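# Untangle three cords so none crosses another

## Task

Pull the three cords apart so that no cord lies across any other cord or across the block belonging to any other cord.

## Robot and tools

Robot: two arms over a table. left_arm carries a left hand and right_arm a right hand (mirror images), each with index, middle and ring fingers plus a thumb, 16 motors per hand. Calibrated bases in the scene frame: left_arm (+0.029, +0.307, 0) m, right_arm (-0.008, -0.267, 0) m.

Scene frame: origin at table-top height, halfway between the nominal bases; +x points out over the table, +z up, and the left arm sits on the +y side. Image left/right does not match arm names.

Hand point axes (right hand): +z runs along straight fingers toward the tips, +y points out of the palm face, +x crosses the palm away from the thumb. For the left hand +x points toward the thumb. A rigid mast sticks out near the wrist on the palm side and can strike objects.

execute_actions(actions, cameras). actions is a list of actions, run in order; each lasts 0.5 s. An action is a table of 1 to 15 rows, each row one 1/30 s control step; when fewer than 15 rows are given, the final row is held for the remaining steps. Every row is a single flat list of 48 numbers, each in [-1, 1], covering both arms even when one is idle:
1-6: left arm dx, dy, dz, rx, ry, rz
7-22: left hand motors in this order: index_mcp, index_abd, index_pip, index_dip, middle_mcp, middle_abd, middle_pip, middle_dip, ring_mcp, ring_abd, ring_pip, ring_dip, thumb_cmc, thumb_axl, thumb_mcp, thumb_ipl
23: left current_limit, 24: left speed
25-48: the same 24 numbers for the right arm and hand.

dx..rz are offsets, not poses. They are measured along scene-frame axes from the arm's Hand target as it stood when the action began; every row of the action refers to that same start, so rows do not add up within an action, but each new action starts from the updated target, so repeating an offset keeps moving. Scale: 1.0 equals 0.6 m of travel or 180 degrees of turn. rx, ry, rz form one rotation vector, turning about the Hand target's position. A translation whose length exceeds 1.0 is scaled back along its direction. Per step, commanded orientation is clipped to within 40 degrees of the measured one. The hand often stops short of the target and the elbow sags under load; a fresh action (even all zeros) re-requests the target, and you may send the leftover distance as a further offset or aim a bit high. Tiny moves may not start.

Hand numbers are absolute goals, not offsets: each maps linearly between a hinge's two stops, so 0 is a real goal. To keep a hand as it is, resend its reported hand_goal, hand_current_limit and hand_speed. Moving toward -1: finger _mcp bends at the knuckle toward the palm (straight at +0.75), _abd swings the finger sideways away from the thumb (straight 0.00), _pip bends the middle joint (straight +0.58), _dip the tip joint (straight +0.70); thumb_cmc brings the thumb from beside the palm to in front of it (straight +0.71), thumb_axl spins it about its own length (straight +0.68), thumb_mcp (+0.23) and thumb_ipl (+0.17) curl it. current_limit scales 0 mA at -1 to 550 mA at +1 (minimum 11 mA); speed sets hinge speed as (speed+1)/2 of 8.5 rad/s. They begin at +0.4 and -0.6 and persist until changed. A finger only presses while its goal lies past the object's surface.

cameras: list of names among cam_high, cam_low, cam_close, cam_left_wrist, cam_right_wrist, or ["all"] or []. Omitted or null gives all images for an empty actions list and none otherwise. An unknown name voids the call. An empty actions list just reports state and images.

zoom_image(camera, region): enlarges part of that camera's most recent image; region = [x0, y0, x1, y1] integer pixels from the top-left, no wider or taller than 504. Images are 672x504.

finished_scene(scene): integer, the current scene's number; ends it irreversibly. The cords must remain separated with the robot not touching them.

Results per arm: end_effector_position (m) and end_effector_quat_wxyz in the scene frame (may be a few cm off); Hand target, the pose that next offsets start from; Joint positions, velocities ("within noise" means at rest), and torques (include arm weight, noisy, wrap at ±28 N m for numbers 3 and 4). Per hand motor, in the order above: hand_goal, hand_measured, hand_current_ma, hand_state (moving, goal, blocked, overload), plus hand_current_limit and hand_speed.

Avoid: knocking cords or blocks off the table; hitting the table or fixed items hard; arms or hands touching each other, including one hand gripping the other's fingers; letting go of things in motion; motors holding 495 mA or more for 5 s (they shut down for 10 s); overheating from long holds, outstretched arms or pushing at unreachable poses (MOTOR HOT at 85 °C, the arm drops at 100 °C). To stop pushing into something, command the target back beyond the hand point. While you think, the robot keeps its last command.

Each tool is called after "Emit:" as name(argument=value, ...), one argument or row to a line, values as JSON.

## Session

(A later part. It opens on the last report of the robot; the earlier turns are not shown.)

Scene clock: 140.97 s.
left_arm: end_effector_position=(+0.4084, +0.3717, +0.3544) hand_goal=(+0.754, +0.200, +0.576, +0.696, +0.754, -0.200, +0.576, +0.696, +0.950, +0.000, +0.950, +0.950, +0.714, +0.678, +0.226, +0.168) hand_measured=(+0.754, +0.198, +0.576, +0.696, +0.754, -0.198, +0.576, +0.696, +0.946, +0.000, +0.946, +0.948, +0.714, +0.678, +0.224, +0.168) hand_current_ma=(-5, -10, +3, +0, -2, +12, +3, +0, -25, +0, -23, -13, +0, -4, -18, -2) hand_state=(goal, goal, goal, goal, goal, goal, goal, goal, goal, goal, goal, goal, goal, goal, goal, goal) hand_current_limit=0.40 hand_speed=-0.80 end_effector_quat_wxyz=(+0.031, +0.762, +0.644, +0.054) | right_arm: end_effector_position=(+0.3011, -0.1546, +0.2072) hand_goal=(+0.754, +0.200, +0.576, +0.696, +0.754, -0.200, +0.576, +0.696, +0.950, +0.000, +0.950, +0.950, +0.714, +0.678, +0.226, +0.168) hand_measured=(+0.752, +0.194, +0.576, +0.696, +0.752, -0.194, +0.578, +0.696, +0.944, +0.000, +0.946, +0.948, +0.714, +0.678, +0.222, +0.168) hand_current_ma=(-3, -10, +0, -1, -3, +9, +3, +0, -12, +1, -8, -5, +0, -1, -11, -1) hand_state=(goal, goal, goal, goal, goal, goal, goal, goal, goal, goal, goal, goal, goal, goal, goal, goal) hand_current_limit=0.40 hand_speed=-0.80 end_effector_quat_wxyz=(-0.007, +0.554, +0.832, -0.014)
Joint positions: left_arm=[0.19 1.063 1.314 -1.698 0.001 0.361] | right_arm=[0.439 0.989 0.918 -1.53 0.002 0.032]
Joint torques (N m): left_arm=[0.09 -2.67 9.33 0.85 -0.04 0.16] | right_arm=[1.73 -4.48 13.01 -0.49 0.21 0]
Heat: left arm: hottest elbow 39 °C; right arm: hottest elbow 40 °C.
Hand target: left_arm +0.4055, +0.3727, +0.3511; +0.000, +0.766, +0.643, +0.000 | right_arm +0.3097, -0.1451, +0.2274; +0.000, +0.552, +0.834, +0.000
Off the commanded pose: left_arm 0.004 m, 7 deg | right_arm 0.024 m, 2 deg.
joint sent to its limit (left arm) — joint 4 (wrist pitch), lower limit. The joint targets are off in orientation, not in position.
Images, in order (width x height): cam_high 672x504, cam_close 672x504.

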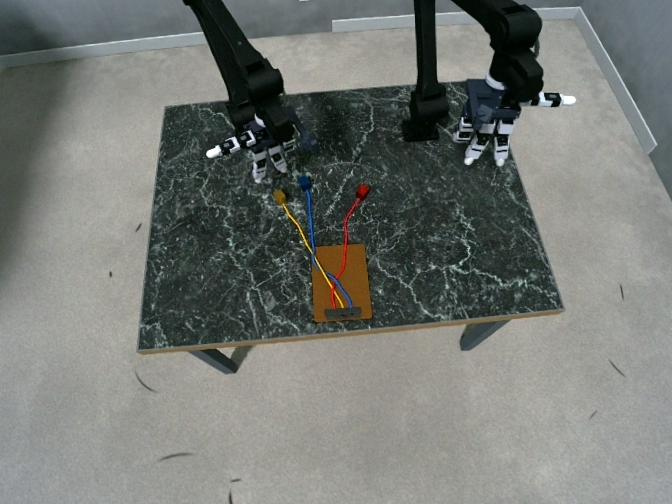

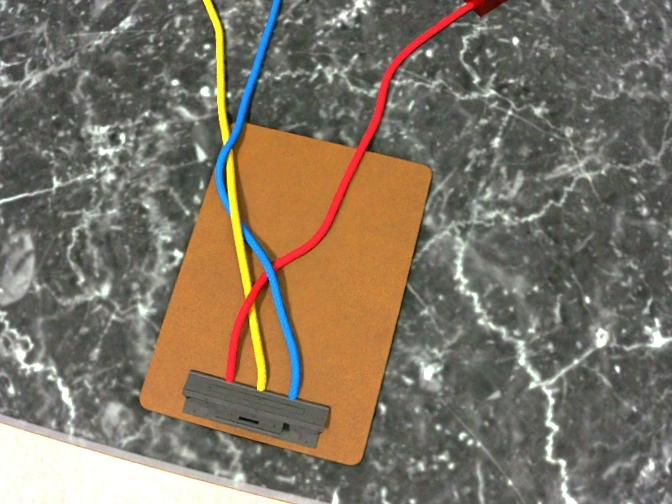

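Emit:
execute_actions(
  actions=[
    [[0,0,0,0,0,0,0.754,0.2,0.576,0.696,0.754,-0.2,0.576,0.696,0.95,0,0.95,0.95,0.714,0.678,0.226,0.168,0.4,-0.8,-0.031,0.131,0,0,0,-0.039,0.754,0.2,0.576,0.696,0.754,-0.2,0.576,0.696,0.95,0,0.95,0.95,0.714,0.678,0.226,0.168,0.4,-0.8]],
    [[0,0,0,0,0,0,0.754,0.2,0.576,0.696,0.754,-0.2,0.576,0.696,0.95,0,0.95,0.95,0.714,0.678,0.226,0.168,0.4,-0.8,0,0,-0.08,0,0,0,0.754,0.2,0.576,0.696,0.754,-0.2,0.576,0.696,0.95,0,0.95,0.95,0.714,0.678,0.226,0.168,0.4,-0.8]],
  ],
  cameras=["cam_high"],
)

Emit:
zoom_image(
  camera="cam_high",
  region=[250, 110, 370, 230],
)

Scene clock: 151.13 s.
left_arm: end_effector_position=(+0.4084, +0.3717, +0.3544) hand_goal=(+0.754, +0.200, +0.576, +0.696, +0.754, -0.200, +0.576, +0.696, +0.950, +0.000, +0.950, +0.950, +0.714, +0.678, +0.226, +0.168) hand_measured=(+0.754, +0.198, +0.576, +0.696, +0.754, -0.198, +0.576, +0.696, +0.946, +0.000, +0.946, +0.948, +0.714, +0.678, +0.224, +0.168) hand_current_ma=(-5, -10, +3, +0, -2, +12, +3, +0, -25, +0, -23, -13, +0, -4, -18, -2) hand_state=(goal, goal, goal, goal, goal, goal, goal, goal, goal, goal, goal, goal, goal, goal, goal, goal) hand_current_limit=0.40 hand_speed=-0.80 end_effector_quat_wxyz=(+0.031, +0.762, +0.644, +0.054) | right_arm: end_effector_position=(+0.2899, -0.0732, +0.1775) hand_goal=(+0.754, +0.200, +0.576, +0.696, +0.754, -0.200, +0.576, +0.696, +0.950, +0.000, +0.950, +0.950, +0.714, +0.678, +0.226, +0.168) hand_measured=(+0.752, +0.196, +0.576, +0.696, +0.752, -0.196, +0.578, +0.696, +0.944, +0.000, +0.946, +0.948, +0.714, +0.678, +0.222, +0.168) hand_current_ma=(-3, -5, +0, -1, -3, +6, +3, +0, -12, +1, -8, -5, +0, -1, -11, -1) hand_state=(goal, goal, goal, goal, goal, goal, goal, goal, goal, goal, goal, goal, goal, goal, goal, goal) hand_current_limit=0.40 hand_speed=-0.80 end_effector_quat_wxyz=(-0.003, +0.604, +0.797, -0.007)
Joint positions: left_arm=[0.19 1.063 1.314 -1.698 0.001 0.361] | right_arm=[0.752 1.11 0.916 -1.393 -0.004 0.468]
Joint torques (N m): left_arm=[-0.15 -3.02 9.24 0.94 -0.03 0.13] | right_arm=[1.73 -6.36 9.03 0.58 0.42 0.01]
Heat: left arm: hottest elbow 39 °C; right arm: hottest elbow 40 °C.
Hand target: left_arm +0.4055, +0.3727, +0.3511; +0.000, +0.766, +0.643, +0.000 | right_arm +0.2910, -0.0664, +0.1793; +0.000, +0.602, +0.799, -0.001
Off the commanded pose: left_arm 0.004 m, 7 deg | right_arm 0.007 m, 1 deg.
joint sent to its limit (left arm) — joint 4 (wrist pitch), lower limit. The joint targets are off in orientation, not in position.
Images, in order (width x height): cam_high 672x504.

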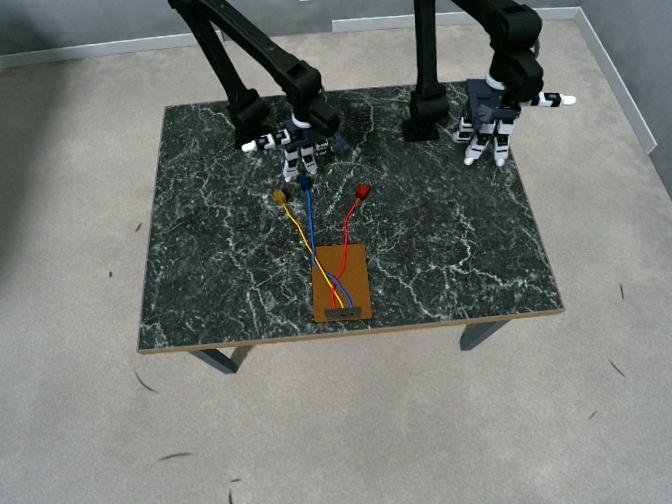

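Scaled by 4.200 from the camera's 672x504 image, which has a finer 960x720 frame.

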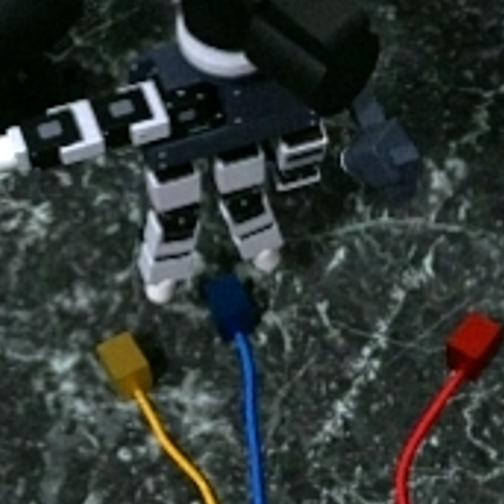

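Emit:
execute_actions(
  actions=[
    [[0,0,0,0,0,0,0.754,0.2,0.576,0.696,0.754,-0.2,0.576,0.696,0.95,0,0.95,0.95,0.714,0.678,0.226,0.168,0.4,-0.8,0.0,0.017,-0.01,0,0,0,0.754,0.2,0.576,0.696,0.754,-0.2,0.576,0.696,0.95,0,0.95,0.95,0.714,0.678,0.226,0.168,0.4,-0.8]],
    [[0,0,0,0,0,0,0.754,0.2,0.576,0.696,0.754,-0.2,0.576,0.696,0.95,0,0.95,0.95,0.714,0.678,0.226,0.168,0.4,-0.8,0,-0.003,-0.056,0,0,0,0.754,0.2,0.576,0.696,0.754,-0.2,0.576,0.696,0.95,0,0.95,0.95,0.714,0.678,0.226,0.168,0.4,-0.8]],
  ],
  cameras=["cam_high"],
)

Emit:
zoom_image(
  camera="cam_high",
  region=[250, 110, 370, 230],
)

Scene clock: 159.90 s.
left_arm: end_effector_position=(+0.4084, +0.3717, +0.3544) hand_goal=(+0.754, +0.200, +0.576, +0.696, +0.754, -0.200, +0.576, +0.696, +0.950, +0.000, +0.950, +0.950, +0.714, +0.678, +0.226, +0.168) hand_measured=(+0.754, +0.198, +0.576, +0.696, +0.754, -0.198, +0.576, +0.696, +0.946, +0.000, +0.946, +0.948, +0.714, +0.678, +0.224, +0.168) hand_current_ma=(-5, -10, +3, +0, -2, +12, +3, +0, -25, +0, -23, -13, +0, -4, -18, -2) hand_state=(goal, goal, goal, goal, goal, goal, goal, goal, goal, goal, goal, goal, goal, goal, goal, goal) hand_current_limit=0.40 hand_speed=-0.80 end_effector_quat_wxyz=(+0.031, +0.762, +0.644, +0.054) | right_arm: end_effector_position=(+0.2889, -0.0639, +0.1377) hand_goal=(+0.754, +0.200, +0.576, +0.696, +0.754, -0.200, +0.576, +0.696, +0.950, +0.000, +0.950, +0.950, +0.714, +0.678, +0.226, +0.168) hand_measured=(+0.752, +0.196, +0.576, +0.696, +0.752, -0.196, +0.578, +0.696, +0.944, +0.000, +0.946, +0.948, +0.714, +0.678, +0.222, +0.168) hand_current_ma=(-3, -5, +0, -1, -3, +6, +3, +0, -12, +1, -8, -5, +0, -1, -11, -1) hand_state=(goal, goal, goal, goal, goal, goal, goal, goal, goal, goal, goal, goal, goal, goal, goal, goal) hand_current_limit=0.40 hand_speed=-0.80 end_effector_quat_wxyz=(-0.003, +0.603, +0.798, -0.008)
Joint positions: left_arm=[0.19 1.063 1.314 -1.698 0.001 0.361] | right_arm=[0.778 1.156 0.842 -1.273 -0.003 0.491]
Joint torques (N m): left_arm=[-0.73 -3.02 9.36 0.99 0.01 0.11] | right_arm=[1.32 -6.71 8.79 0.54 0.39 -0.04]
Heat: left arm: hottest elbow 39 °C; right arm: hottest elbow 40 °C.
Hand target: left_arm +0.4055, +0.3727, +0.3511; +0.000, +0.766, +0.643, +0.000 | right_arm +0.2910, -0.0581, +0.1398; +0.000, +0.602, +0.799, +0.000
Off the commanded pose: left_arm 0.004 m, 7 deg | right_arm 0.007 m, 1 deg.
joint sent to its limit (left arm) — joint 4 (wrist pitch), lower limit. The joint targets are off in orientation, not in position.
Images, in order (width x height): cam_high 672x504.

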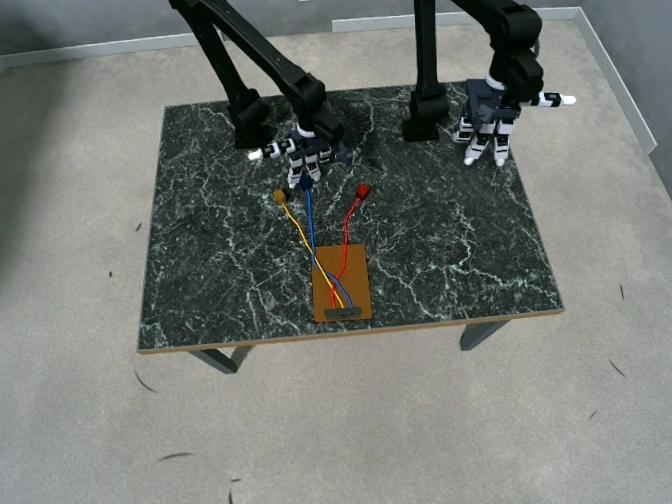

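Scaled by 4.200 from the camera's 672x504 image, which has a finer 960x720 frame.

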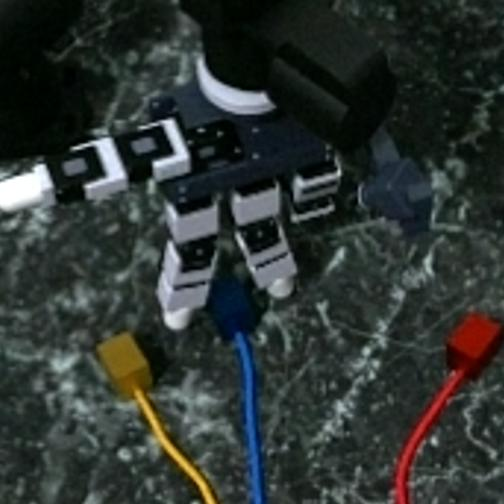

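Emit:
execute_actions(
  actions=[
    [[0,0,0,0,0,0,0.754,0.2,0.576,0.696,0.754,-0.2,0.576,0.696,0.95,0,0.95,0.95,0.714,0.678,0.226,0.168,0.4,-0.8,0,0,0,0,0,0,0.754,0.0,0.576,0.696,0.754,0.0,0.576,0.696,0.95,0,0.95,0.95,0.714,0.678,0.226,0.168,0.4,-0.75]],
    [[0,0,0,0,0,0,0.754,0.2,0.576,0.696,0.754,-0.2,0.576,0.696,0.95,0,0.95,0.95,0.714,0.678,0.226,0.168,0.4,-0.8,0,0,0,0,0,0,0.754,-0.1,0.576,0.696,0.754,0.1,0.576,0.696,0.95,0,0.95,0.95,0.714,0.678,0.226,0.168,0.4,-0.75]],
    [[0,0,0,0,0,0,0.754,0.2,0.576,0.696,0.754,-0.2,0.576,0.696,0.95,0,0.95,0.95,0.714,0.678,0.226,0.168,0.4,-0.8,0,0,0,0,0,0,0.754,-0.1,0.576,0.696,0.754,0.1,0.576,0.696,0.95,0,0.95,0.95,0.714,0.678,0.226,0.168,0.4,-0.75]],
    [[0,0,0,0,0,0,0.754,0.2,0.576,0.696,0.754,-0.2,0.576,0.696,0.95,0,0.95,0.95,0.714,0.678,0.226,0.168,0.4,-0.8,0.005,0,0.09,0,0,0,0.754,-0.1,0.576,0.696,0.754,0.1,0.576,0.696,0.95,0,0.95,0.95,0.714,0.678,0.226,0.168,0.4,-0.8]],
    [[0,0,0,0,0,0,0.754,0.2,0.576,0.696,0.754,-0.2,0.576,0.696,0.95,0,0.95,0.95,0.714,0.678,0.226,0.168,0.4,-0.8,0.02,0,0.09,0,0,0,0.754,-0.1,0.576,0.696,0.754,0.1,0.576,0.696,0.95,0,0.95,0.95,0.714,0.678,0.226,0.168,0.4,-0.8]],
  ],
  cameras=["cam_low","cam_close"],
)

Scene clock: 174.27 s.
left_arm: end_effector_position=(+0.4084, +0.3717, +0.3544) hand_goal=(+0.754, +0.200, +0.576, +0.696, +0.754, -0.200, +0.576, +0.696, +0.950, +0.000, +0.950, +0.950, +0.714, +0.678, +0.226, +0.168) hand_measured=(+0.754, +0.198, +0.576, +0.696, +0.754, -0.198, +0.576, +0.696, +0.946, +0.000, +0.946, +0.948, +0.714, +0.678, +0.224, +0.168) hand_current_ma=(-5, -10, +3, +0, -2, +12, +3, +0, -25, +0, -23, -13, +0, -4, -18, -2) hand_state=(goal, goal, goal, goal, goal, goal, goal, goal, goal, goal, goal, goal, goal, goal, goal, goal) hand_current_limit=0.40 hand_speed=-0.80 end_effector_quat_wxyz=(+0.031, +0.762, +0.644, +0.054) | right_arm: end_effector_position=(+0.2936, -0.0623, +0.2260) hand_goal=(+0.754, -0.100, +0.576, +0.696, +0.754, +0.100, +0.576, +0.696, +0.950, +0.000, +0.950, +0.950, +0.714, +0.678, +0.226, +0.168) hand_measured=(+0.750, +0.000, +0.576, +0.696, +0.752, -0.008, +0.578, +0.696, +0.944, +0.000, +0.946, +0.948, +0.714, +0.678, +0.222, +0.168) hand_current_ma=(-9, +329, +0, -1, -3, -360, +2, +0, -12, +1, -8, -5, +0, -1, -11, -1) hand_state=(goal, blocked, goal, goal, goal, blocked, goal, goal, goal, goal, goal, goal, goal, goal, goal, goal) hand_current_limit=0.40 hand_speed=-0.80 end_effector_quat_wxyz=(-0.003, +0.599, +0.801, -0.018)
Joint positions: left_arm=[0.19 1.063 1.314 -1.698 0.001 0.361] | right_arm=[0.77 1.132 1.062 -1.537 0.001 0.473]
Joint torques (N m): left_arm=[-0.91 -2.78 9.35 0.99 -0.02 0.12] | right_arm=[-0.44 -6.71 13.3 -0.59 0.31 -0.14]
Heat: left arm: hottest elbow 39 °C; right arm: hottest elbow 39 °C.
Hand target: left_arm +0.4055, +0.3727, +0.3511; +0.000, +0.766, +0.643, +0.000 | right_arm +0.3061, -0.0582, +0.2478; +0.000, +0.602, +0.799, +0.000
Off the commanded pose: left_arm 0.004 m, 7 deg | right_arm 0.026 m, 2 deg.
joint sent to its limit (left arm) — joint 4 (wrist pitch), lower limit. The joint targets are off in orientation, not in position.
Images, in order (width x height): cam_low 672x504, cam_close 672x504.

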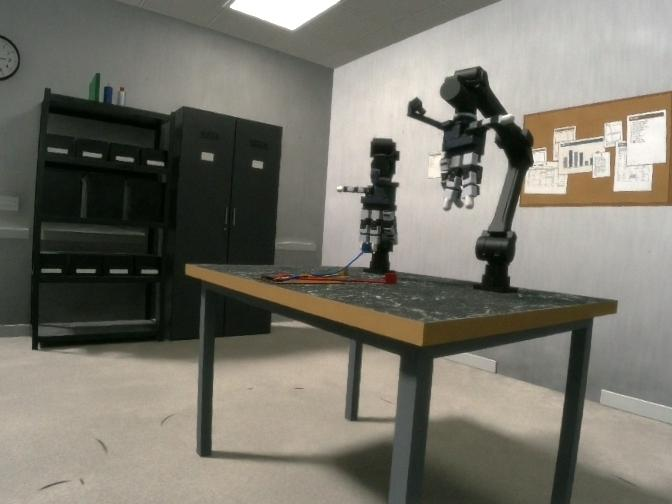

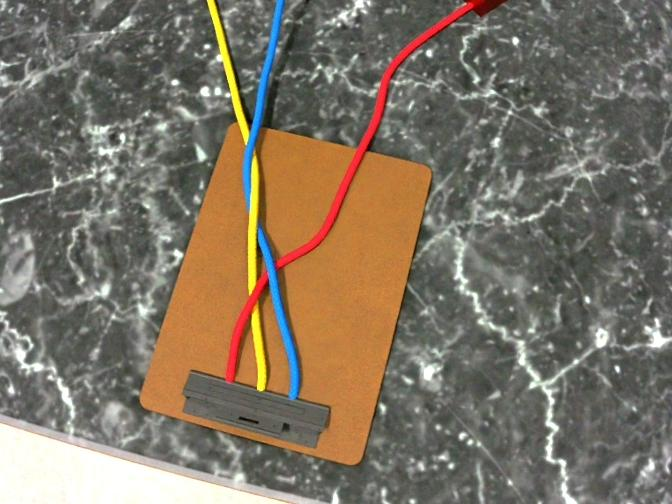

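Emit:
execute_actions(
  actions=[
    [[0,0,0,0,0,0,0.754,0.2,0.576,0.696,0.754,-0.2,0.576,0.696,0.95,0,0.95,0.95,0.714,0.678,0.226,0.168,0.4,-0.8,0.038,-0.083,0,0,0,0.026,0.754,-0.1,0.576,0.696,0.754,0.1,0.576,0.696,0.95,0,0.95,0.95,0.714,0.678,0.226,0.168,0.4,-0.8]],
    [[0,0,0,0,0,0,0.754,0.2,0.576,0.696,0.754,-0.2,0.576,0.696,0.95,0,0.95,0.95,0.714,0.678,0.226,0.168,0.4,-0.8,0.038,-0.083,0,0,0,0.026,0.754,-0.1,0.576,0.696,0.754,0.1,0.576,0.696,0.95,0,0.95,0.95,0.714,0.678,0.226,0.168,0.4,-0.8]],
    [[0,0,0,0,0,0,0.754,0.2,0.576,0.696,0.754,-0.2,0.576,0.696,0.95,0,0.95,0.95,0.714,0.678,0.226,0.168,0.4,-0.8,0.038,-0.083,-0.03,0,0,0.026,0.754,-0.1,0.576,0.696,0.754,0.1,0.576,0.696,0.95,0,0.95,0.95,0.714,0.678,0.226,0.168,0.4,-0.8]],
    [[0,0,0,0,0,0,0.754,0.2,0.576,0.696,0.754,-0.2,0.576,0.696,0.95,0,0.95,0.95,0.714,0.678,0.226,0.168,0.4,-0.8,0,0,-0.09,0,0,0,0.754,-0.1,0.576,0.696,0.754,0.1,0.576,0.696,0.95,0,0.95,0.95,0.714,0.678,0.226,0.168,0.4,-0.8]],
  ],
  cameras=["cam_high","cam_close"],
)

Emit:
zoom_image(
  camera="cam_high",
  region=[210, 130, 390, 310],
)

Scene clock: 185.47 s.
left_arm: end_effector_position=(+0.4084, +0.3717, +0.3544) hand_goal=(+0.754, +0.200, +0.576, +0.696, +0.754, -0.200, +0.576, +0.696, +0.950, +0.000, +0.950, +0.950, +0.714, +0.678, +0.226, +0.168) hand_measured=(+0.754, +0.198, +0.576, +0.696, +0.754, -0.198, +0.576, +0.696, +0.946, +0.000, +0.946, +0.948, +0.714, +0.678, +0.224, +0.168) hand_current_ma=(-5, -10, +3, +0, -2, +12, +3, +0, -25, +0, -23, -13, +0, -4, -18, -2) hand_state=(goal, goal, goal, goal, goal, goal, goal, goal, goal, goal, goal, goal, goal, goal, goal, goal) hand_current_limit=0.40 hand_speed=-0.80 end_effector_quat_wxyz=(+0.031, +0.762, +0.644, +0.054) | right_arm: end_effector_position=(+0.3665, -0.2047, +0.1683) hand_goal=(+0.754, -0.100, +0.576, +0.696, +0.754, +0.100, +0.576, +0.696, +0.950, +0.000, +0.950, +0.950, +0.714, +0.678, +0.226, +0.168) hand_measured=(+0.750, -0.002, +0.576, +0.696, +0.754, -0.008, +0.578, +0.696, +0.944, +0.000, +0.946, +0.948, +0.714, +0.678, +0.222, +0.168) hand_current_ma=(-11, +323, -1, -1, -1, -360, +2, +0, -12, +1, -8, -5, +0, -1, -11, -1) hand_state=(goal, blocked, goal, goal, goal, blocked, goal, goal, goal, goal, goal, goal, goal, goal, goal, goal) hand_current_limit=0.40 hand_speed=-0.80 end_effector_quat_wxyz=(-0.010, +0.497, +0.867, -0.011)
Joint positions: left_arm=[0.19 1.063 1.314 -1.698 0.001 0.361] | right_arm=[0.148 1.145 0.92 -1.375 0.005 -0.391]
Joint torques (N m): left_arm=[-0.38 -3.08 9.37 1.06 0.01 0.15] | right_arm=[-0.32 -7.36 9.59 0.61 0.15 -0.14]
Heat: left arm: hottest elbow 39 °C; right arm: hottest elbow 41 °C.
Hand target: left_arm +0.4055, +0.3727, +0.3511; +0.000, +0.766, +0.643, +0.000 | right_arm +0.3744, -0.2076, +0.1758; +0.000, +0.500, +0.866, +0.000
Off the commanded pose: left_arm 0.004 m, 7 deg | right_arm 0.011 m, 2 deg.
joint sent to its limit (left arm) — joint 4 (wrist pitch), lower limit. The joint targets are off in orientation, not in position.
Images, in order (width x height): cam_high 672x504, cam_close 672x504.

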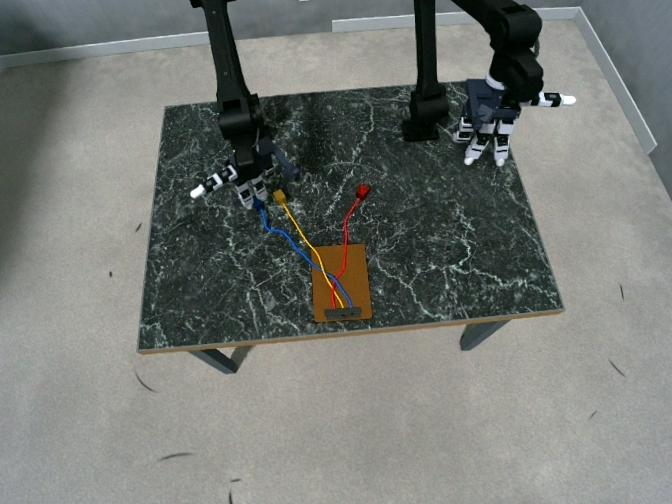

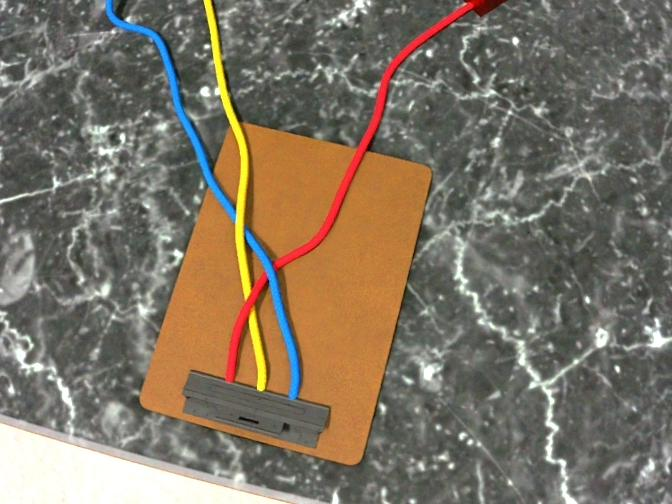

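Scaled by 2.800 from the camera's 672x504 image, which has a finer 960x720 frame.

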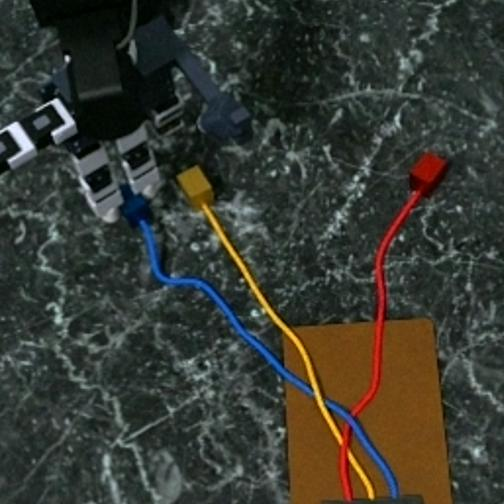

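Emit:
execute_actions(
  actions=[
    [[0,0,0,0,0,0,0.754,0.2,0.576,0.696,0.754,-0.2,0.576,0.696,0.95,0,0.95,0.95,0.714,0.678,0.226,0.168,0.4,-0.8,-0.025,-0.05,0,0,0,0,0.754,-0.1,0.576,0.696,0.754,0.1,0.576,0.696,0.95,0,0.95,0.95,0.714,0.678,0.226,0.168,0.4,-0.8]],
    [[0,0,0,0,0,0,0.754,0.2,0.576,0.696,0.754,-0.2,0.576,0.696,0.95,0,0.95,0.95,0.714,0.678,0.226,0.168,0.4,-0.8,0,0,-0.05,0,0,0,0.754,-0.1,0.576,0.696,0.754,0.1,0.576,0.696,0.95,0,0.95,0.95,0.714,0.678,0.226,0.168,0.4,-0.8]],
    [[0,0,0,0,0,0,0.754,0.2,0.576,0.696,0.754,-0.2,0.576,0.696,0.95,0,0.95,0.95,0.714,0.678,0.226,0.168,0.4,-0.8,0,0,-0.015,0,0,0,0.754,-0.1,0.576,0.696,0.754,0.1,0.576,0.696,0.95,0,0.95,0.95,0.714,0.678,0.226,0.168,0.4,-0.8]],
  ],
  cameras=["cam_high","cam_low"],
)

Emit:
zoom_image(
  camera="cam_low",
  region=[270, 200, 410, 340],
)

Scene clock: 198.03 s.
left_arm: end_effector_position=(+0.4084, +0.3717, +0.3544) hand_goal=(+0.754, +0.200, +0.576, +0.696, +0.754, -0.200, +0.576, +0.696, +0.950, +0.000, +0.950, +0.950, +0.714, +0.678, +0.226, +0.168) hand_measured=(+0.754, +0.198, +0.576, +0.696, +0.754, -0.198, +0.576, +0.696, +0.946, +0.000, +0.946, +0.948, +0.714, +0.678, +0.224, +0.168) hand_current_ma=(-5, -10, +3, +0, -2, +12, +3, +0, -25, +0, -23, -13, +0, -4, -18, -2) hand_state=(goal, goal, goal, goal, goal, goal, goal, goal, goal, goal, goal, goal, goal, goal, goal, goal) hand_current_limit=0.40 hand_speed=-0.80 end_effector_quat_wxyz=(+0.031, +0.762, +0.644, +0.054) | right_arm: end_effector_position=(+0.3552, -0.2331, +0.1393) hand_goal=(+0.754, -0.100, +0.576, +0.696, +0.754, +0.100, +0.576, +0.696, +0.950, +0.000, +0.950, +0.950, +0.714, +0.678, +0.226, +0.168) hand_measured=(+0.752, -0.002, +0.574, +0.696, +0.754, -0.008, +0.576, +0.696, +0.944, +0.000, +0.946, +0.948, +0.714, +0.678, +0.222, +0.168) hand_current_ma=(-4, +323, -3, -1, +0, -360, +1, +0, -12, +1, -8, -5, +0, -1, -11, -1) hand_state=(goal, blocked, goal, goal, goal, blocked, goal, goal, goal, goal, goal, goal, goal, goal, goal, goal) hand_current_limit=0.40 hand_speed=-0.80 end_effector_quat_wxyz=(-0.003, +0.497, +0.868, -0.003)
Joint positions: left_arm=[0.19 1.063 1.314 -1.698 0.001 0.361] | right_arm=[0.05 1.114 0.814 -1.278 0.002 -0.491]
Joint torques (N m): left_arm=[-0.56 -3.43 9.31 0.98 0.01 0.14] | right_arm=[-0.38 -5.77 8.34 0.9 0.23 -0.16]
Heat: left arm: hottest elbow 39 °C; right arm: hottest elbow 40 °C.
Hand target: left_arm +0.4055, +0.3727, +0.3511; +0.000, +0.766, +0.643, +0.000 | right_arm +0.3595, -0.2375, +0.1367; +0.000, +0.499, +0.866, +0.000
Off the commanded pose: left_arm 0.004 m, 7 deg | right_arm 0.007 m, 1 deg.
joint sent to its limit (left arm) — joint 4 (wrist pitch), lower limit. The joint targets are off in orientation, not in position.
Images, in order (width x height): cam_high 672x504, cam_low 672x504.

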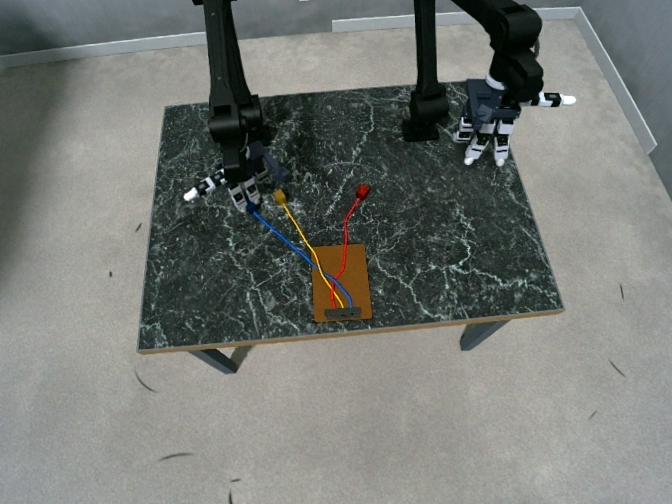

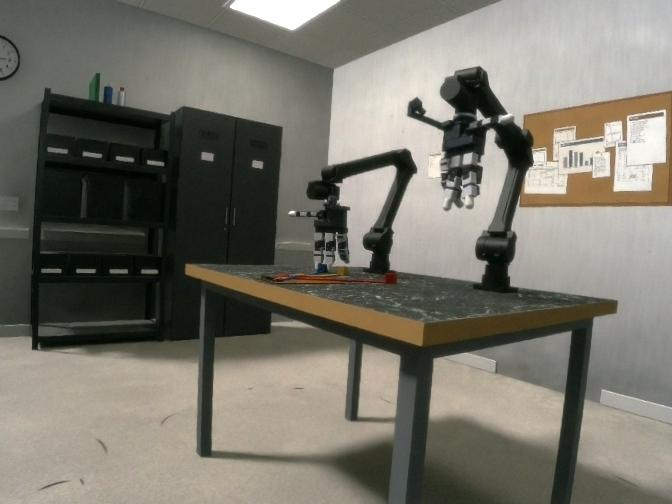

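Scaled by 3.600 from the camera's 672x504 image, which has a finer 960x720 frame.

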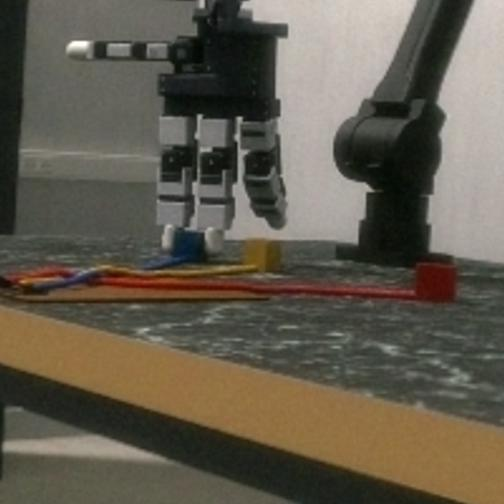

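Emit:
execute_actions(
  actions=[
    [[0,0,0,0,0,0,0.754,0.2,0.576,0.696,0.754,-0.2,0.576,0.696,0.95,0,0.95,0.95,0.714,0.678,0.226,0.168,0.4,-0.8,0,0,-0.006,0,0,0,0.754,-0.1,0.576,0.696,0.754,0.1,0.576,0.696,0.95,0,0.95,0.95,0.714,0.678,0.226,0.168,0.4,-0.8]],
    [[0,0,0,0,0,0,0.754,0.2,0.576,0.696,0.754,-0.2,0.576,0.696,0.95,0,0.95,0.95,0.714,0.678,0.226,0.168,0.4,-0.8,0,0,0,0,0,0,0.754,0.05,0.576,0.696,0.754,-0.05,0.576,0.696,0.95,0,0.95,0.95,0.714,0.678,0.226,0.168,0.4,-0.8]],
    [[0,0,0,0,0,0,0.754,0.2,0.576,0.696,0.754,-0.2,0.576,0.696,0.95,0,0.95,0.95,0.714,0.678,0.226,0.168,0.4,-0.8,0,0,0,0,0,0,0.754,0.2,0.576,0.696,0.754,-0.2,0.576,0.696,0.95,0,0.95,0.95,0.714,0.678,0.226,0.168,0.4,-0.75]],
    [[0,0,0,0,0,0,0.754,0.2,0.576,0.696,0.754,-0.2,0.576,0.696,0.95,0,0.95,0.95,0.714,0.678,0.226,0.168,0.4,-0.8,0,0,0.09,0,0,0,0.754,0.2,0.576,0.696,0.754,-0.2,0.576,0.696,0.95,0,0.95,0.95,0.714,0.678,0.226,0.168,0.4,-0.75]],
    [[0,0,0,0,0,0,0.754,0.2,0.576,0.696,0.754,-0.2,0.576,0.696,0.95,0,0.95,0.95,0.714,0.678,0.226,0.168,0.4,-0.8,-0.041,0.159,0.05,0,0,-0.044,0.754,0.2,0.576,0.696,0.754,-0.2,0.576,0.696,0.95,0,0.95,0.95,0.714,0.678,0.226,0.168,0.4,-0.8]],
    [[0,0,0,0,0,0,0.754,0.2,0.576,0.696,0.754,-0.2,0.576,0.696,0.95,0,0.95,0.95,0.714,0.678,0.226,0.168,0.4,-0.8,0,0,-0.06,0,0,0,0.754,0.2,0.576,0.696,0.754,-0.2,0.576,0.696,0.95,0,0.95,0.95,0.714,0.678,0.226,0.168,0.4,-0.8]],
  ],
  cameras=["cam_high"],
)

Emit:
zoom_image(
  camera="cam_high",
  region=[220, 120, 340, 240],
)

Scene clock: 215.67 s.
left_arm: end_effector_position=(+0.4084, +0.3717, +0.3544) hand_goal=(+0.754, +0.200, +0.576, +0.696, +0.754, -0.200, +0.576, +0.696, +0.950, +0.000, +0.950, +0.950, +0.714, +0.678, +0.226, +0.168) hand_measured=(+0.754, +0.198, +0.576, +0.696, +0.754, -0.198, +0.576, +0.696, +0.946, +0.000, +0.946, +0.948, +0.714, +0.678, +0.224, +0.168) hand_current_ma=(-5, -10, +3, +0, -2, +12, +3, +0, -25, +0, -23, -13, +0, -4, -18, -2) hand_state=(goal, goal, goal, goal, goal, goal, goal, goal, goal, goal, goal, goal, goal, goal, goal, goal) hand_current_limit=0.40 hand_speed=-0.80 end_effector_quat_wxyz=(+0.031, +0.762, +0.644, +0.054) | right_arm: end_effector_position=(+0.3323, -0.1482, +0.1805) hand_goal=(+0.754, +0.200, +0.576, +0.696, +0.754, -0.200, +0.576, +0.696, +0.950, +0.000, +0.950, +0.950, +0.714, +0.678, +0.226, +0.168) hand_measured=(+0.752, +0.198, +0.576, +0.694, +0.754, -0.196, +0.576, +0.696, +0.944, +0.000, +0.946, +0.948, +0.714, +0.678, +0.222, +0.168) hand_current_ma=(-2, -4, -1, -4, -1, +6, +1, +0, -12, +1, -8, -5, +0, -1, -11, -1) hand_state=(goal, goal, goal, goal, goal, goal, goal, goal, goal, goal, goal, goal, goal, goal, goal, goal) hand_current_limit=0.40 hand_speed=-0.80 end_effector_quat_wxyz=(-0.005, +0.561, +0.828, -0.004)
Joint positions: left_arm=[0.19 1.063 1.314 -1.698 0.001 0.361] | right_arm=[0.414 1.078 0.901 -1.406 -0.003 0.025]
Joint torques (N m): left_arm=[-0.26 -2.84 9.31 0.9 -0.02 0.12] | right_arm=[1.73 -5.89 8.98 0.66 0.41 -0.05]
Heat: left arm: hottest elbow 39 °C; right arm: hottest elbow 39 °C.
Hand target: left_arm +0.4055, +0.3727, +0.3511; +0.000, +0.766, +0.643, +0.000 | right_arm +0.3349, -0.1421, +0.1812; +0.000, +0.558, +0.830, -0.001
Off the commanded pose: left_arm 0.004 m, 7 deg | right_arm 0.007 m, 1 deg.
joint sent to its limit (left arm) — joint 4 (wrist pitch), lower limit. The joint targets are off in orientation, not in position.
Images, in order (width x height): cam_high 672x504.

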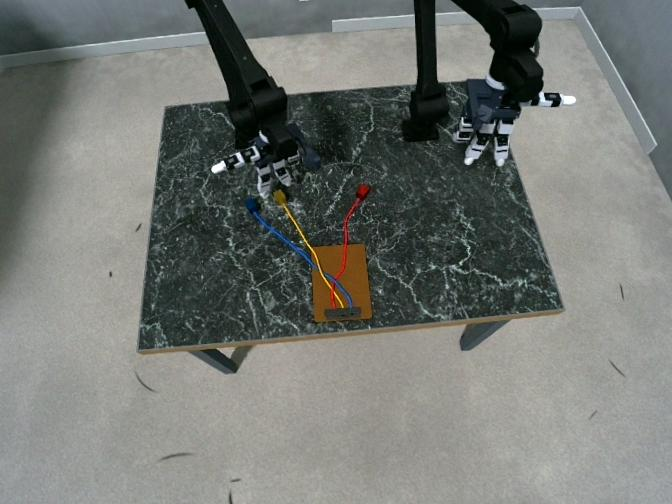

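Scaled by 4.200 from the camera's 672x504 image, which has a finer 960x720 frame.

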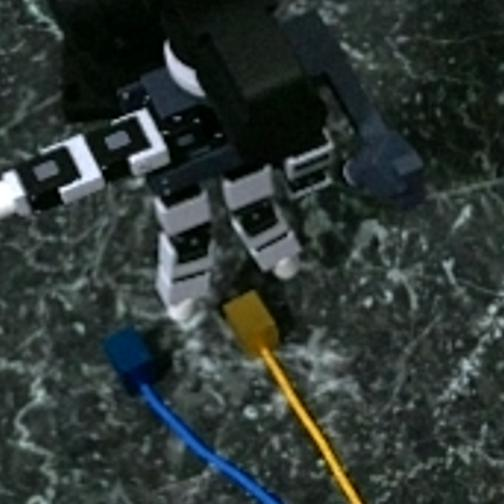

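Emit:
execute_actions(
  actions=[
    [[0,0,0,0,0,0,0.754,0.2,0.576,0.696,0.754,-0.2,0.576,0.696,0.95,0,0.95,0.95,0.714,0.678,0.226,0.168,0.4,-0.8,0.005,0.012,-0.01,0,0,0,0.754,0.2,0.576,0.696,0.754,-0.2,0.576,0.696,0.95,0,0.95,0.95,0.714,0.678,0.226,0.168,0.4,-0.8]],
    [[0,0,0,0,0,0,0.754,0.2,0.576,0.696,0.754,-0.2,0.576,0.696,0.95,0,0.95,0.95,0.714,0.678,0.226,0.168,0.4,-0.8,0,0,-0.058,0,0,0,0.754,0.2,0.576,0.696,0.754,-0.2,0.576,0.696,0.95,0,0.95,0.95,0.714,0.678,0.226,0.168,0.4,-0.8]],
  ],
  cameras=["cam_high"],
)

Emit:
zoom_image(
  camera="cam_high",
  region=[220, 120, 340, 240],
)

Scene clock: 223.57 s.
left_arm: end_effector_position=(+0.4084, +0.3717, +0.3544) hand_goal=(+0.754, +0.200, +0.576, +0.696, +0.754, -0.200, +0.576, +0.696, +0.950, +0.000, +0.950, +0.950, +0.714, +0.678, +0.226, +0.168) hand_measured=(+0.754, +0.198, +0.576, +0.696, +0.754, -0.198, +0.576, +0.696, +0.946, +0.000, +0.946, +0.948, +0.714, +0.678, +0.224, +0.168) hand_current_ma=(-5, -10, +3, +0, -2, +12, +3, +0, -25, +0, -23, -13, +0, -4, -18, -2) hand_state=(goal, goal, goal, goal, goal, goal, goal, goal, goal, goal, goal, goal, goal, goal, goal, goal) hand_current_limit=0.40 hand_speed=-0.80 end_effector_quat_wxyz=(+0.031, +0.762, +0.644, +0.054) | right_arm: end_effector_position=(+0.3343, -0.1411, +0.1376) hand_goal=(+0.754, +0.200, +0.576, +0.696, +0.754, -0.200, +0.576, +0.696, +0.950, +0.000, +0.950, +0.950, +0.714, +0.678, +0.226, +0.168) hand_measured=(+0.752, +0.198, +0.576, +0.694, +0.754, -0.196, +0.576, +0.696, +0.944, +0.000, +0.946, +0.948, +0.714, +0.678, +0.222, +0.168) hand_current_ma=(-2, -4, -1, -4, -1, +6, +1, +0, -12, +1, -8, -5, +0, -1, -11, -1) hand_state=(goal, goal, goal, goal, goal, goal, goal, goal, goal, goal, goal, goal, goal, goal, goal, goal) hand_current_limit=0.40 hand_speed=-0.80 end_effector_quat_wxyz=(-0.006, +0.561, +0.828, -0.007)
Joint positions: left_arm=[0.19 1.063 1.314 -1.698 0.001 0.361] | right_arm=[0.435 1.126 0.82 -1.283 -0.003 0.044]
Joint torques (N m): left_arm=[0.03 -2.78 9.01 1.05 0 0.15] | right_arm=[1.67 -6.42 8.9 0.62 0.4 0]
Heat: left arm: hottest elbow 39 °C; right arm: hottest elbow 39 °C.
Hand target: left_arm +0.4055, +0.3727, +0.3511; +0.000, +0.766, +0.643, +0.000 | right_arm +0.3379, -0.1349, +0.1403; +0.000, +0.558, +0.830, +0.000
Off the commanded pose: left_arm 0.004 m, 7 deg | right_arm 0.008 m, 1 deg.
joint sent to its limit (left arm) — joint 4 (wrist pitch), lower limit. The joint targets are off in orientation, not in position.
Images, in order (width x height): cam_high 672x504.

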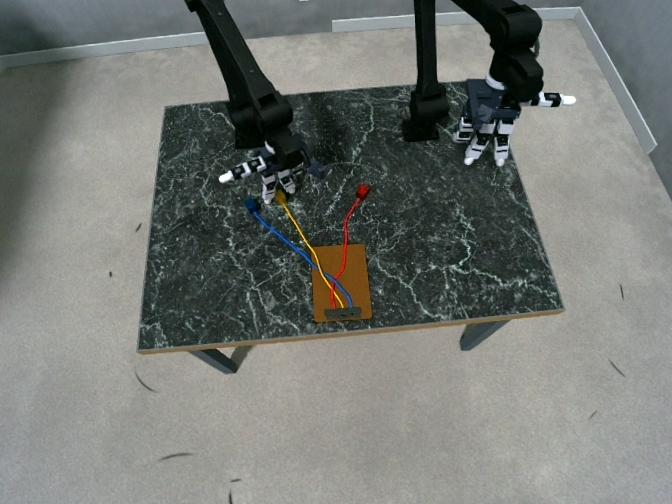

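Scaled by 4.200 from the camera's 672x504 image, which has a finer 960x720 frame.

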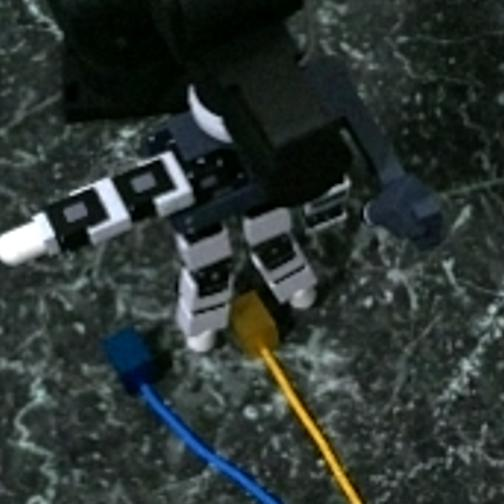

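Emit:
execute_actions(
  actions=[
    [[0,0,0,0,0,0,0.754,0.2,0.576,0.696,0.754,-0.2,0.576,0.696,0.95,0,0.95,0.95,0.714,0.678,0.226,0.168,0.4,-0.8,0,0,0,0,0,0,0.754,0.0,0.576,0.696,0.754,0.0,0.576,0.696,0.95,0,0.95,0.95,0.714,0.678,0.226,0.168,0.4,-0.75]],
    [[0,0,0,0,0,0,0.754,0.2,0.576,0.696,0.754,-0.2,0.576,0.696,0.95,0,0.95,0.95,0.714,0.678,0.226,0.168,0.4,-0.8,0,0,0,0,0,0,0.754,-0.1,0.576,0.696,0.754,0.1,0.576,0.696,0.95,0,0.95,0.95,0.714,0.678,0.226,0.168,0.4,-0.75]],
    [[0,0,0,0,0,0,0.754,0.2,0.576,0.696,0.754,-0.2,0.576,0.696,0.95,0,0.95,0.95,0.714,0.678,0.226,0.168,0.4,-0.8,0,0,0,0,0,0,0.754,-0.1,0.576,0.696,0.754,0.1,0.576,0.696,0.95,0,0.95,0.95,0.714,0.678,0.226,0.168,0.4,-0.75]],
    [[0,0,0,0,0,0,0.754,0.2,0.576,0.696,0.754,-0.2,0.576,0.696,0.95,0,0.95,0.95,0.714,0.678,0.226,0.168,0.4,-0.8,0.005,0,0.09,0,0,0,0.754,-0.1,0.576,0.696,0.754,0.1,0.576,0.696,0.95,0,0.95,0.95,0.714,0.678,0.226,0.168,0.4,-0.8]],
    [[0,0,0,0,0,0,0.754,0.2,0.576,0.696,0.754,-0.2,0.576,0.696,0.95,0,0.95,0.95,0.714,0.678,0.226,0.168,0.4,-0.8,0.02,0,0.08,0,0,0,0.754,-0.1,0.576,0.696,0.754,0.1,0.576,0.696,0.95,0,0.95,0.95,0.714,0.678,0.226,0.168,0.4,-0.8]],
    [[0,0,0,0,0,0,0.754,0.2,0.576,0.696,0.754,-0.2,0.576,0.696,0.95,0,0.95,0.95,0.714,0.678,0.226,0.168,0.4,-0.8,0.035,-0.08,0,0,0,0.035,0.754,-0.1,0.576,0.696,0.754,0.1,0.576,0.696,0.95,0,0.95,0.95,0.714,0.678,0.226,0.168,0.4,-0.8]],
  ],
  cameras=["cam_high","cam_close"],
)

Scene clock: 239.60 s.
left_arm: end_effector_position=(+0.4084, +0.3717, +0.3544) hand_goal=(+0.754, +0.200, +0.576, +0.696, +0.754, -0.200, +0.576, +0.696, +0.950, +0.000, +0.950, +0.950, +0.714, +0.678, +0.226, +0.168) hand_measured=(+0.754, +0.198, +0.576, +0.696, +0.754, -0.198, +0.576, +0.696, +0.946, +0.000, +0.946, +0.948, +0.714, +0.678, +0.224, +0.168) hand_current_ma=(-5, -10, +3, +0, -2, +12, +3, +0, -25, +0, -23, -13, +0, -4, -18, -2) hand_state=(goal, goal, goal, goal, goal, goal, goal, goal, goal, goal, goal, goal, goal, goal, goal, goal) hand_current_limit=0.40 hand_speed=-0.80 end_effector_quat_wxyz=(+0.031, +0.762, +0.644, +0.054) | right_arm: end_effector_position=(+0.3580, -0.1820, +0.2166) hand_goal=(+0.754, -0.100, +0.576, +0.696, +0.754, +0.100, +0.576, +0.696, +0.950, +0.000, +0.950, +0.950, +0.714, +0.678, +0.226, +0.168) hand_measured=(+0.746, +0.002, +0.572, +0.694, +0.746, -0.002, +0.572, +0.694, +0.944, +0.000, +0.946, +0.948, +0.714, +0.678, +0.222, +0.168) hand_current_ma=(-20, +341, -7, -3, -19, -343, -7, -2, -13, +1, -8, -5, +0, -1, -11, -1) hand_state=(goal, blocked, goal, goal, goal, blocked, goal, goal, goal, goal, goal, goal, goal, goal, goal, goal) hand_current_limit=0.40 hand_speed=-0.80 end_effector_quat_wxyz=(-0.014, +0.509, +0.860, -0.017)
Joint positions: left_arm=[0.19 1.063 1.314 -1.698 0.001 0.361] | right_arm=[0.239 1.121 1.034 -1.527 0.006 -0.272]
Joint torques (N m): left_arm=[-0.09 -3.02 9.32 0.99 -0.02 0.14] | right_arm=[-0.44 -6.65 13.82 -0.49 0.18 -0.13]
Heat: left arm: hottest elbow 39 °C; right arm: hottest elbow 39 °C.
Hand target: left_arm +0.4055, +0.3727, +0.3511; +0.000, +0.766, +0.643, +0.000 | right_arm +0.3738, -0.1829, +0.2423; +0.000, +0.512, +0.859, +0.000
Off the commanded pose: left_arm 0.004 m, 7 deg | right_arm 0.030 m, 3 deg.
joint sent to its limit (left arm) — joint 4 (wrist pitch), lower limit. The joint targets are off in orientation, not in position.
Images, in order (width x height): cam_high 672x504, cam_close 672x504.

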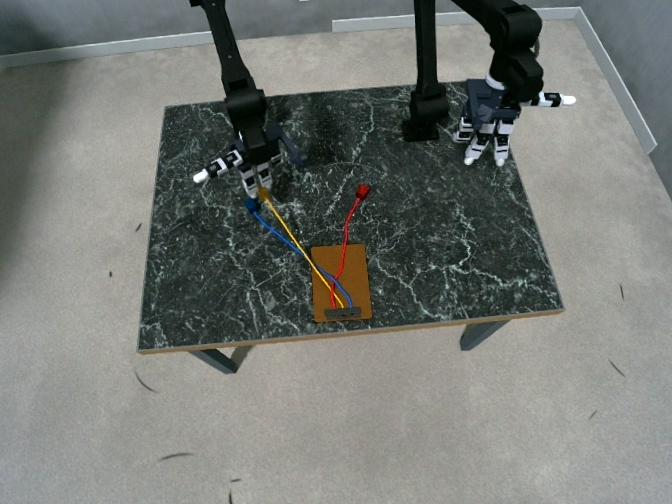

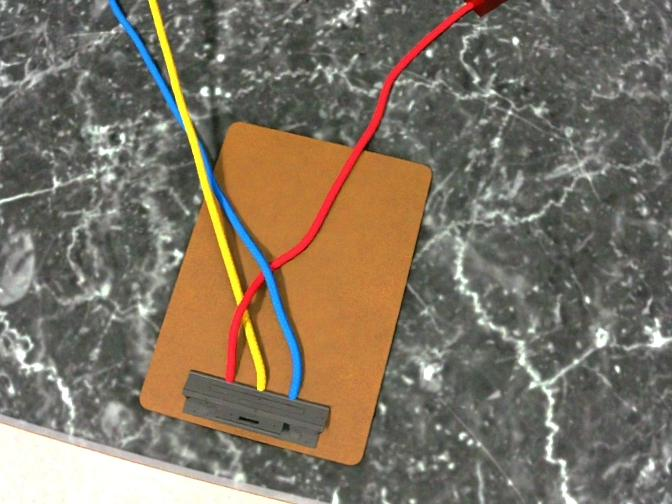

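Emit:
execute_actions(
  actions=[
    [[0,0,0,0,0,0,0.754,0.2,0.576,0.696,0.754,-0.2,0.576,0.696,0.95,0,0.95,0.95,0.714,0.678,0.226,0.168,0.4,-0.8,0.025,-0.082,0,0,0,0.035,0.754,-0.1,0.576,0.696,0.754,0.1,0.576,0.696,0.95,0,0.95,0.95,0.714,0.678,0.226,0.168,0.4,-0.8]],
    [[0,0,0,0,0,0,0.754,0.2,0.576,0.696,0.754,-0.2,0.576,0.696,0.95,0,0.95,0.95,0.714,0.678,0.226,0.168,0.4,-0.8,0.025,-0.082,0,0,0,0.03,0.754,-0.1,0.576,0.696,0.754,0.1,0.576,0.696,0.95,0,0.95,0.95,0.714,0.678,0.226,0.168,0.4,-0.8]],
    [[0,0,0,0,0,0,0.754,0.2,0.576,0.696,0.754,-0.2,0.576,0.696,0.95,0,0.95,0.95,0.714,0.678,0.226,0.168,0.4,-0.8,0,0,-0.11,0,0,0,0.754,-0.1,0.576,0.696,0.754,0.1,0.576,0.696,0.95,0,0.95,0.95,0.714,0.678,0.226,0.168,0.4,-0.8]],
  ],
  cameras=["cam_high","cam_close"],
)

Emit:
zoom_image(
  camera="cam_high",
  region=[180, 140, 360, 320],
)

Scene clock: 246.57 s.
left_arm: end_effector_position=(+0.4084, +0.3717, +0.3544) hand_goal=(+0.754, +0.200, +0.576, +0.696, +0.754, -0.200, +0.576, +0.696, +0.950, +0.000, +0.950, +0.950, +0.714, +0.678, +0.226, +0.168) hand_measured=(+0.754, +0.198, +0.576, +0.696, +0.754, -0.198, +0.576, +0.696, +0.946, +0.000, +0.946, +0.948, +0.714, +0.678, +0.224, +0.168) hand_current_ma=(-5, -10, +3, +0, -2, +12, +3, +0, -25, +0, -23, -13, +0, -4, -18, -2) hand_state=(goal, goal, goal, goal, goal, goal, goal, goal, goal, goal, goal, goal, goal, goal, goal, goal) hand_current_limit=0.40 hand_speed=-0.80 end_effector_quat_wxyz=(+0.031, +0.762, +0.644, +0.054) | right_arm: end_effector_position=(+0.3983, -0.2784, +0.1719) hand_goal=(+0.754, -0.100, +0.576, +0.696, +0.754, +0.100, +0.576, +0.696, +0.950, +0.000, +0.950, +0.950, +0.714, +0.678, +0.226, +0.168) hand_measured=(+0.750, -0.090, +0.574, +0.694, +0.750, +0.094, +0.572, +0.694, +0.944, +0.000, +0.946, +0.948, +0.714, +0.678, +0.222, +0.168) hand_current_ma=(-8, +18, -6, -5, -8, -12, -7, -5, -12, +1, -8, -5, +0, -1, -11, -1) hand_state=(goal, goal, goal, goal, goal, goal, goal, goal, goal, goal, goal, goal, goal, goal, goal, goal) hand_current_limit=0.40 hand_speed=-0.80 end_effector_quat_wxyz=(-0.010, +0.422, +0.907, -0.005)
Joint positions: left_arm=[0.19 1.063 1.314 -1.698 0.001 0.361] | right_arm=[-0.134 1.244 1.007 -1.356 0.005 -0.845]
Joint torques (N m): left_arm=[0.32 -2.78 9.25 0.91 0.01 0.09] | right_arm=[0.09 -8.41 9.22 0.64 0.11 -0.17]
Heat: left arm: hottest elbow 39 °C; right arm: hottest elbow 40 °C.
Hand target: left_arm +0.4055, +0.3727, +0.3511; +0.000, +0.766, +0.643, +0.000 | right_arm +0.4039, -0.2813, +0.1764; +0.000, +0.421, +0.907, +0.000
Off the commanded pose: left_arm 0.004 m, 7 deg | right_arm 0.008 m, 1 deg.
joint sent to its limit (left arm) — joint 4 (wrist pitch), lower limit. The joint targets are off in orientation, not in position.
Images, in order (width x height): cam_high 672x504, cam_close 672x504.

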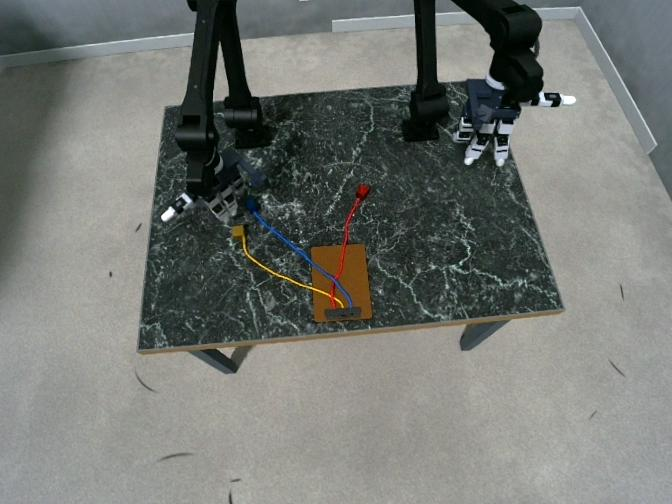

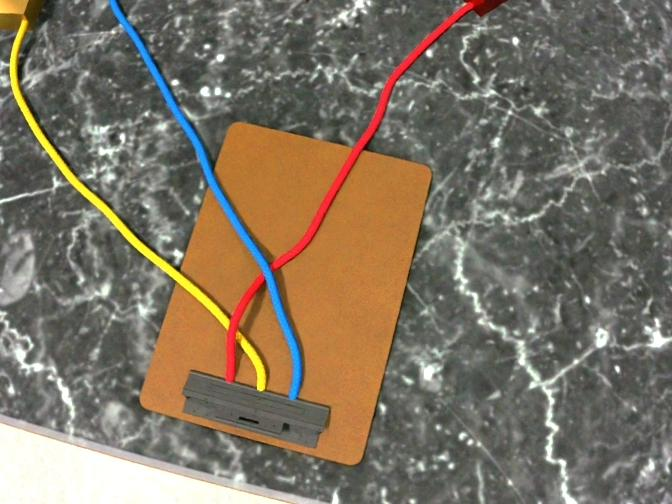

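Scaled by 2.800 from the camera's 672x504 image, which has a finer 960x720 frame.

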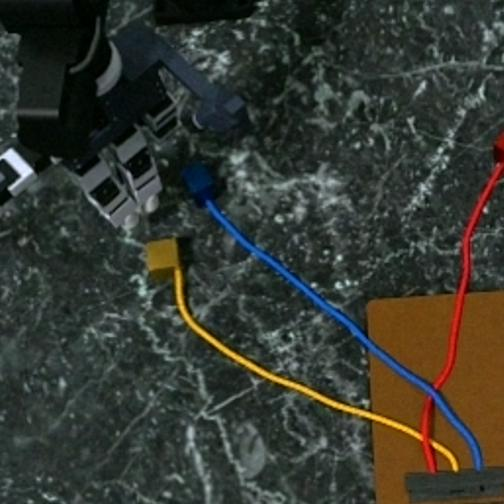

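Emit:
execute_actions(
  actions=[
    [[0,0,0,0,0,0,0.754,0.2,0.576,0.696,0.754,-0.2,0.576,0.696,0.95,0,0.95,0.95,0.714,0.678,0.226,0.168,0.4,-0.8,0,0,0.08,0,0,0,0.754,0.2,0.576,0.696,0.754,-0.2,0.576,0.696,0.95,0,0.95,0.95,0.714,0.678,0.226,0.168,0.4,-0.7]],
    [[0,0,0,0,0,0,0.754,0.2,0.576,0.696,0.754,-0.2,0.576,0.696,0.95,0,0.95,0.95,0.714,0.678,0.226,0.168,0.4,-0.8,-0.075,0.085,0,0,0,-0.067,0.754,0.2,0.576,0.696,0.754,-0.2,0.576,0.696,0.95,0,0.95,0.95,0.714,0.678,0.226,0.168,0.4,-0.7]],
    [[0,0,0,0,0,0,0.754,0.2,0.576,0.696,0.754,-0.2,0.576,0.696,0.95,0,0.95,0.95,0.714,0.678,0.226,0.168,0.4,-0.8,0,0,-0.08,0,0,0,0.754,0.2,0.576,0.696,0.754,-0.2,0.576,0.696,0.95,0,0.95,0.95,0.714,0.678,0.226,0.168,0.4,-0.8]],
  ],
  cameras=["cam_high"],
)

Emit:
zoom_image(
  camera="cam_high",
  region=[190, 130, 310, 250],
)

Scene clock: 261.10 s.
left_arm: end_effector_position=(+0.4084, +0.3717, +0.3544) hand_goal=(+0.754, +0.200, +0.576, +0.696, +0.754, -0.200, +0.576, +0.696, +0.950, +0.000, +0.950, +0.950, +0.714, +0.678, +0.226, +0.168) hand_measured=(+0.754, +0.198, +0.576, +0.696, +0.754, -0.198, +0.576, +0.696, +0.946, +0.000, +0.946, +0.948, +0.714, +0.678, +0.224, +0.168) hand_current_ma=(-5, -10, +3, +0, -2, +12, +3, +0, -25, +0, -23, -13, +0, -4, -18, -2) hand_state=(goal, goal, goal, goal, goal, goal, goal, goal, goal, goal, goal, goal, goal, goal, goal, goal) hand_current_limit=0.40 hand_speed=-0.80 end_effector_quat_wxyz=(+0.031, +0.762, +0.644, +0.054) | right_arm: end_effector_position=(+0.3530, -0.2350, +0.1723) hand_goal=(+0.754, +0.200, +0.576, +0.696, +0.754, -0.200, +0.576, +0.696, +0.950, +0.000, +0.950, +0.950, +0.714, +0.678, +0.226, +0.168) hand_measured=(+0.750, +0.196, +0.574, +0.694, +0.750, -0.196, +0.572, +0.694, +0.944, +0.000, +0.946, +0.948, +0.714, +0.678, +0.222, +0.168) hand_current_ma=(-7, -5, -5, -5, -6, +7, -6, -5, -12, +1, -8, -5, -1, -1, -11, -1) hand_state=(goal, goal, goal, goal, goal, goal, goal, goal, goal, goal, goal, goal, goal, goal, goal, goal) hand_current_limit=0.40 hand_speed=-0.80 end_effector_quat_wxyz=(-0.009, +0.517, +0.856, -0.004)
Joint positions: left_arm=[0.19 1.063 1.314 -1.698 0.001 0.361] | right_arm=[0.055 1.089 0.888 -1.391 -0.003 -0.439]
Joint torques (N m): left_arm=[-0.09 -3.02 9.33 0.9 -0.02 0.15] | right_arm=[1.79 -6.3 9.36 0.62 0.39 -0.01]
Heat: left arm: hottest elbow 39 °C; right arm: hottest elbow 39 °C.
Hand target: left_arm +0.4055, +0.3727, +0.3511; +0.000, +0.766, +0.643, +0.000 | right_arm +0.3589, -0.2302, +0.1763; +0.000, +0.514, +0.858, -0.001
Off the commanded pose: left_arm 0.004 m, 7 deg | right_arm 0.009 m, 1 deg.
joint sent to its limit (left arm) — joint 4 (wrist pitch), lower limit. The joint targets are off in orientation, not in position.
Images, in order (width x height): cam_high 672x504.

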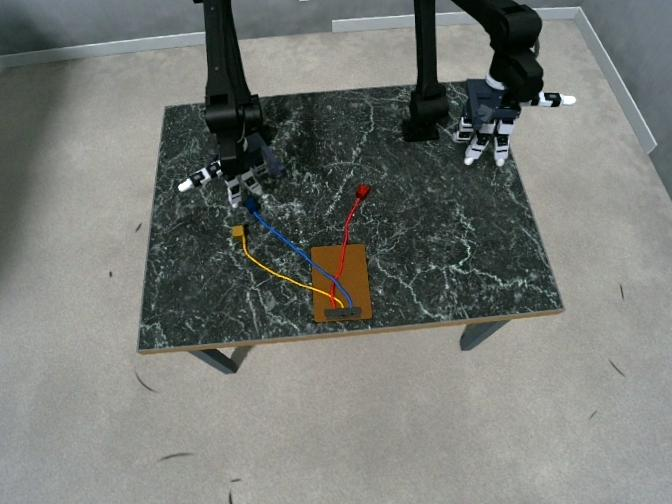

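Scaled by 4.200 from the camera's 672x504 image, which has a finer 960x720 frame.

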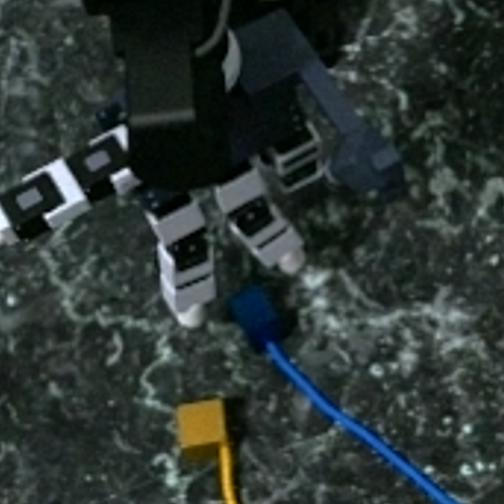

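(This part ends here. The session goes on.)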